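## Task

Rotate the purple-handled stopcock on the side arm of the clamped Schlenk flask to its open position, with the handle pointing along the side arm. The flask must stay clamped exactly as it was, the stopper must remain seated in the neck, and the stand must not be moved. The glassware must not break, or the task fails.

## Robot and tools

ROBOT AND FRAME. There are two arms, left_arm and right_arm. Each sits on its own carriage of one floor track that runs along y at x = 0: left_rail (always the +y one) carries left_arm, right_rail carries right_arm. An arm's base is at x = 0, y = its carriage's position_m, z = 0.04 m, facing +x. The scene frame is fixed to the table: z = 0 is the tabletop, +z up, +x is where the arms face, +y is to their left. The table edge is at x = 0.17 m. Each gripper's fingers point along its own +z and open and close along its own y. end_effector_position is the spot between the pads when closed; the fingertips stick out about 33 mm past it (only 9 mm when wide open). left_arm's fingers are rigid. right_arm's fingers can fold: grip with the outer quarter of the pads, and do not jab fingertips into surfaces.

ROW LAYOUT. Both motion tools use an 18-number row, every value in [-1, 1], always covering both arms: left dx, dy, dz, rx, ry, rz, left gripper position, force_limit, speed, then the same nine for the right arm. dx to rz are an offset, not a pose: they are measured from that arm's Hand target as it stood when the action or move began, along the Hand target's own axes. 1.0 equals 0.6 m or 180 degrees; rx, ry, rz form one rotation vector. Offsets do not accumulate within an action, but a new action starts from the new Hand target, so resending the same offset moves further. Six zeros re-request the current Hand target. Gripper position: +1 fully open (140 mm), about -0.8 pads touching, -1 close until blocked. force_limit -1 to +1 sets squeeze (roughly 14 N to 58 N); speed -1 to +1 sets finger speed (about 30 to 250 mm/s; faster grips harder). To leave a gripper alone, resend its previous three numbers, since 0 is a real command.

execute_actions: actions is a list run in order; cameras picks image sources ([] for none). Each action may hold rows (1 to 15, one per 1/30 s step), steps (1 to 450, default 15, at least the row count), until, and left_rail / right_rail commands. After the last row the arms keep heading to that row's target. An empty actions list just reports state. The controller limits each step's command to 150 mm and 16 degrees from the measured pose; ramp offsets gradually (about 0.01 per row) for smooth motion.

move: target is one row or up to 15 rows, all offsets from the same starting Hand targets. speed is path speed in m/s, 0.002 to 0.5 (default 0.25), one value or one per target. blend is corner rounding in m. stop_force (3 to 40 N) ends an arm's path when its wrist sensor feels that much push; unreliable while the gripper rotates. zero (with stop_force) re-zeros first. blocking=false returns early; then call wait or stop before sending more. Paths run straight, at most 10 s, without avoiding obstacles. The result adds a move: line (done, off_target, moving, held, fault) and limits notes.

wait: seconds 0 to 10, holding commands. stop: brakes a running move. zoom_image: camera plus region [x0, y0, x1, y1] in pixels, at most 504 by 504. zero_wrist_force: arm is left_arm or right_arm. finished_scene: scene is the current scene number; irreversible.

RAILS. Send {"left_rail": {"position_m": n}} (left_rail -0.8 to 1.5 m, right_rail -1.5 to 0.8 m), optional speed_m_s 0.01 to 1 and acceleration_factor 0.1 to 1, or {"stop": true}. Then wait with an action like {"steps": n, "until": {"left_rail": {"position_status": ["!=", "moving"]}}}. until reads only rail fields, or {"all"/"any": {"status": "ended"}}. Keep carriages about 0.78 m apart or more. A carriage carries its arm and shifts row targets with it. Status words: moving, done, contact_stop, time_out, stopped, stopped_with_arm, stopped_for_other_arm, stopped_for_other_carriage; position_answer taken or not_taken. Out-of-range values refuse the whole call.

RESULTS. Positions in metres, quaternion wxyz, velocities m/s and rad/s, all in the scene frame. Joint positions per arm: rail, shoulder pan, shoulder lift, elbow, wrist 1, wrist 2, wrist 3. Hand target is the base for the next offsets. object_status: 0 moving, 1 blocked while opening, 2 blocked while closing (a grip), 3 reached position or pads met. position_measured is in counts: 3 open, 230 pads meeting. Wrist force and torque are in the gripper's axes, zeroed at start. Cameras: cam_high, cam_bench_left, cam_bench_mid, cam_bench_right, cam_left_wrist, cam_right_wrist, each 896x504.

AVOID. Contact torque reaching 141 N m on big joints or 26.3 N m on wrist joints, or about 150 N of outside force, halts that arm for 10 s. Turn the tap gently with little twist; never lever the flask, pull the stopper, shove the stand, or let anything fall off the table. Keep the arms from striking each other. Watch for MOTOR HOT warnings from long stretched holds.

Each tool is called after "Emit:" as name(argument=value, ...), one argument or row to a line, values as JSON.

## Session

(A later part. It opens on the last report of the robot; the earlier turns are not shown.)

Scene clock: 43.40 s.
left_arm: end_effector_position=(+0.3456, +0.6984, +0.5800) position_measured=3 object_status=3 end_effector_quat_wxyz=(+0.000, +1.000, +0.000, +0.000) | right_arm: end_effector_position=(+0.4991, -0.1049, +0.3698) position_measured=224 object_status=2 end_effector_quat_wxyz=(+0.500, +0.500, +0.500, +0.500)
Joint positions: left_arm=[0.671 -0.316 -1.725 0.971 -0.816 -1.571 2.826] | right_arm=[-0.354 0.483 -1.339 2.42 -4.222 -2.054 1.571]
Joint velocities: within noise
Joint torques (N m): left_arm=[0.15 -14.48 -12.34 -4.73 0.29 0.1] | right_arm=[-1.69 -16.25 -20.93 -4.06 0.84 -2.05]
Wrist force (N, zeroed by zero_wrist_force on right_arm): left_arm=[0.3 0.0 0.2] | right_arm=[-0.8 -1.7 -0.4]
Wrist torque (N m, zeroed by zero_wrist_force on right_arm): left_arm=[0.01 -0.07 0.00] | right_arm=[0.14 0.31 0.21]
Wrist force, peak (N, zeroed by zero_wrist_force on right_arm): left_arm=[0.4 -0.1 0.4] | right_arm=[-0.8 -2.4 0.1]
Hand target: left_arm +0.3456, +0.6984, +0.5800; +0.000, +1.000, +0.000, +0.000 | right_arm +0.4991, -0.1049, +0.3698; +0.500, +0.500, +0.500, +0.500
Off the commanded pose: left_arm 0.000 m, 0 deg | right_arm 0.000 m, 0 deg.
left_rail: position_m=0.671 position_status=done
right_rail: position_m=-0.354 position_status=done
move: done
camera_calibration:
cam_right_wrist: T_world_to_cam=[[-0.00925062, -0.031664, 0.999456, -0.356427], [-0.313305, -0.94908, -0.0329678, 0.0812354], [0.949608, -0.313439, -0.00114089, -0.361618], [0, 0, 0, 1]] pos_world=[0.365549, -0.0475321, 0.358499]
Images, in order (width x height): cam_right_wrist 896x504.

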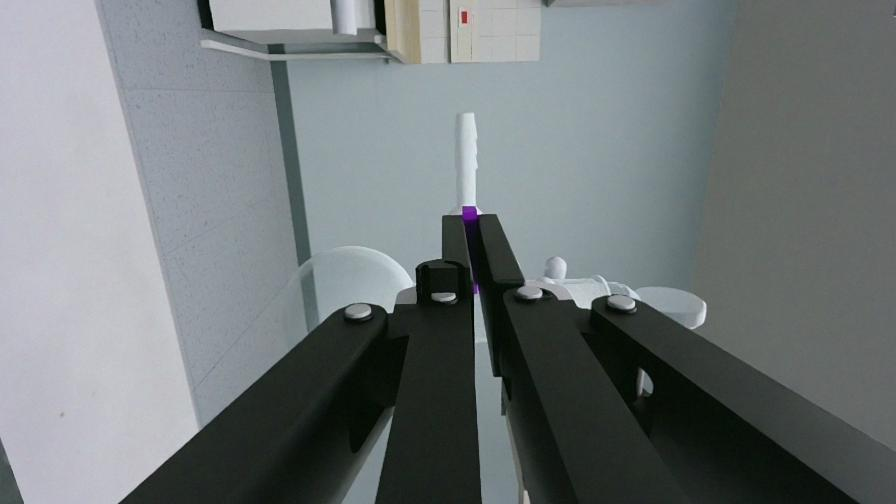

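Emit:
execute_actions(
  actions=[
    {"rows": [[0,0,0,0,0,0,1,1,1, 0,0,0,0,0,0,-0.634,-1,-1]], "steps": 16},
  ],
  cameras=[],
)

Emit:
move(
  target=[0,0,0,0,0,0,1,1,1, 0,0,-0.09,0,0,0,-0.634,-1,-1],
  speed=0.12,
  cameras=["cam_right_wrist", "cam_bench_mid"],
)

Emit:
zoom_image(
  camera="cam_right_wrist",
  region=[390, 90, 540, 270],
)

Emit:
zoom_image(
  camera="cam_bench_mid",
  region=[350, 265, 450, 355],
)

Scene clock: 44.73 s.
left_arm: end_effector_position=(+0.3456, +0.6984, +0.5800) position_measured=3 object_status=3 end_effector_quat_wxyz=(+0.000, +1.000, +0.000, +0.000) | right_arm: end_effector_position=(+0.4991, -0.1049, +0.3699) position_measured=209 object_status=3 end_effector_quat_wxyz=(+0.500, +0.500, +0.500, +0.500)
Joint positions: left_arm=[0.671 -0.316 -1.725 0.971 -0.816 -1.571 2.826] | right_arm=[-0.354 0.483 -1.339 2.42 -4.222 -2.054 1.571]
Joint velocities: within noise
Joint torques (N m): left_arm=[0.75 -14.35 -12.92 -4.9 0.36 0.22] | right_arm=[-6.59 -16.52 -18.03 -1.17 0.88 -1.58]
Wrist force (N, zeroed by zero_wrist_force on right_arm): left_arm=[0.2 -0.1 0.2] | right_arm=[-1.6 0.4 -0.1]
Wrist torque (N m, zeroed by zero_wrist_force on right_arm): left_arm=[-0.02 -0.04 0.00] | right_arm=[0.01 0.43 0.09]
Wrist force, peak (N, zeroed by zero_wrist_force on right_arm): left_arm=[0.5 -0.1 0.2] | right_arm=[-1.0 -2.5 -0.2]
Hand target: left_arm +0.3456, +0.6984, +0.5800; +0.000, +1.000, +0.000, +0.000 | right_arm +0.4991, -0.1049, +0.3698; +0.500, +0.500, +0.500, +0.500
Off the commanded pose: left_arm 0.000 m, 0 deg | right_arm 0.000 m, 0 deg.
left_rail: position_m=0.671 position_status=done
right_rail: position_m=-0.354 position_status=done
No camera images: "cameras" was empty.

Scene clock: 45.77 s.
left_arm: end_effector_position=(+0.3456, +0.6984, +0.5800) position_measured=3 object_status=3 end_effector_quat_wxyz=(+0.000, +1.000, +0.000, +0.000) | right_arm: end_effector_position=(+0.4452, -0.1049, +0.3698) position_measured=209 object_status=3 end_effector_quat_wxyz=(+0.500, +0.500, +0.500, +0.500)
Joint positions: left_arm=[0.671 -0.316 -1.725 0.971 -0.816 -1.571 2.826] | right_arm=[-0.354 0.586 -1.396 2.503 -4.249 -2.157 1.571]
Joint velocities: within noise
Joint torques (N m): left_arm=[0.65 -14.19 -12.45 -4.77 0.26 0.07] | right_arm=[7.74 -28.16 -6.12 -3.17 -1.16 -0.71]
Wrist force (N, zeroed by zero_wrist_force on right_arm): left_arm=[0.4 -0.1 0.1] | right_arm=[-1.2 0.2 0.4]
Wrist torque (N m, zeroed by zero_wrist_force on right_arm): left_arm=[-0.02 -0.08 0.00] | right_arm=[-0.04 0.31 0.09]
Wrist force, peak (N, zeroed by zero_wrist_force on right_arm): left_arm=[0.3 0.0 0.5] | right_arm=[-1.6 0.1 0.9]
Hand target: left_arm +0.3456, +0.6984, +0.5800; +0.000, +1.000, +0.000, +0.000 | right_arm +0.4451, -0.1049, +0.3699; +0.500, +0.500, +0.500, +0.500
Off the commanded pose: left_arm 0.000 m, 0 deg | right_arm 0.000 m, 0 deg.
left_rail: position_m=0.671 position_status=done
right_rail: position_m=-0.354 position_status=done
move: done
camera_calibration:
cam_right_wrist: T_world_to_cam=[[-0.00930723, -0.0314151, 0.999463, -0.356898], [-0.313342, -0.949075, -0.0327492, 0.0642595], [0.949595, -0.313479, -0.00101041, -0.310493], [0, 0, 0, 1]] pos_world=[0.311656, -0.047558, 0.358497]
Images, in order (width x height): cam_bench_mid 896x504, cam_right_wrist 896x504.

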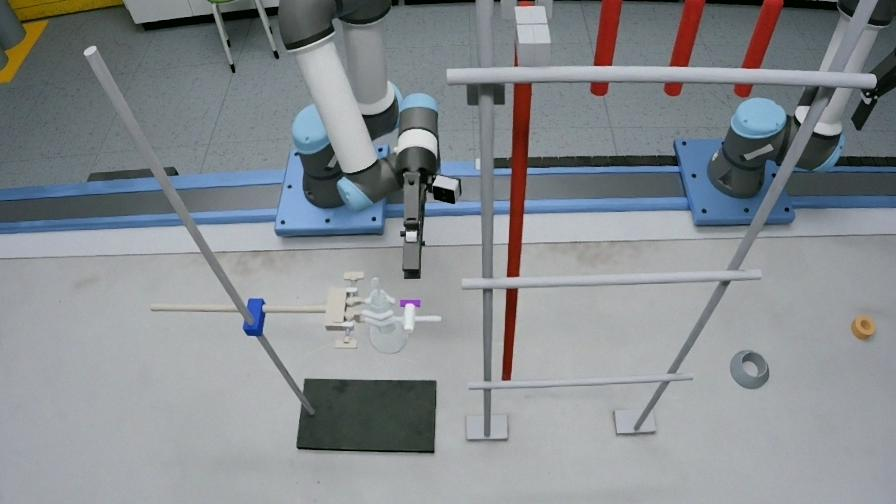

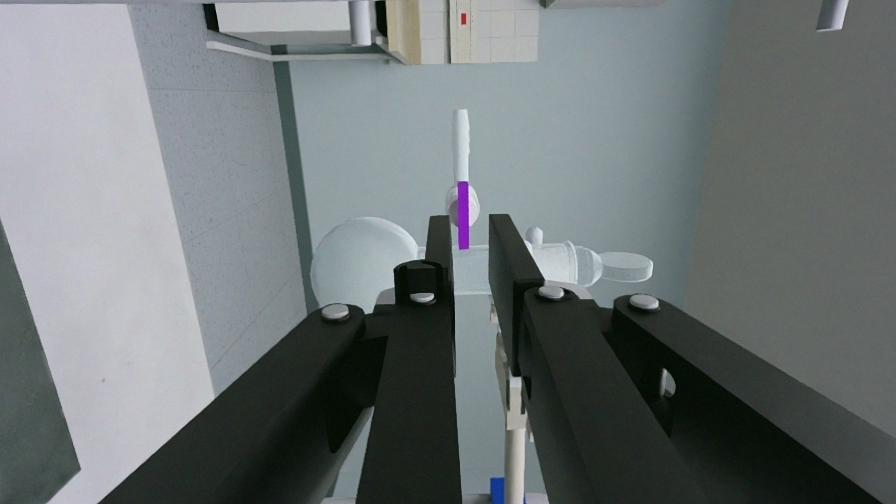

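Scaled by 2.800.

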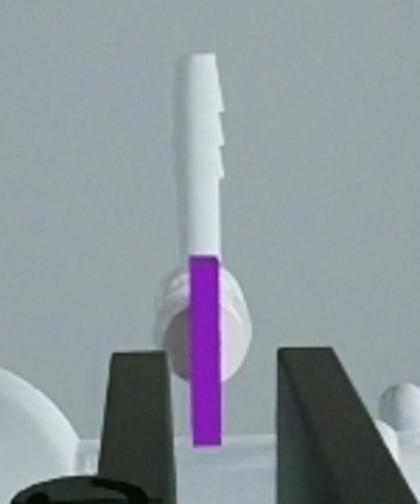

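Scaled by 5.040.

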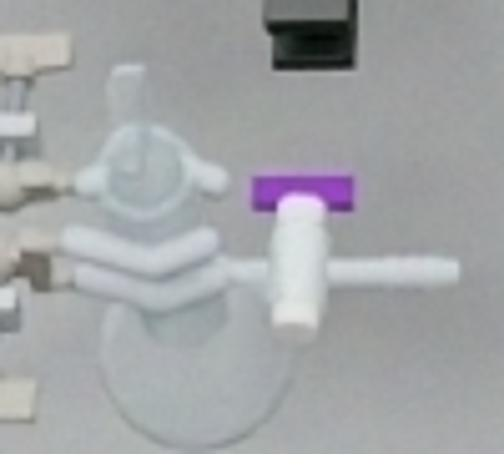

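Emit:
finished_scene(
  scene=2,
)

The scene is finished: the task was done.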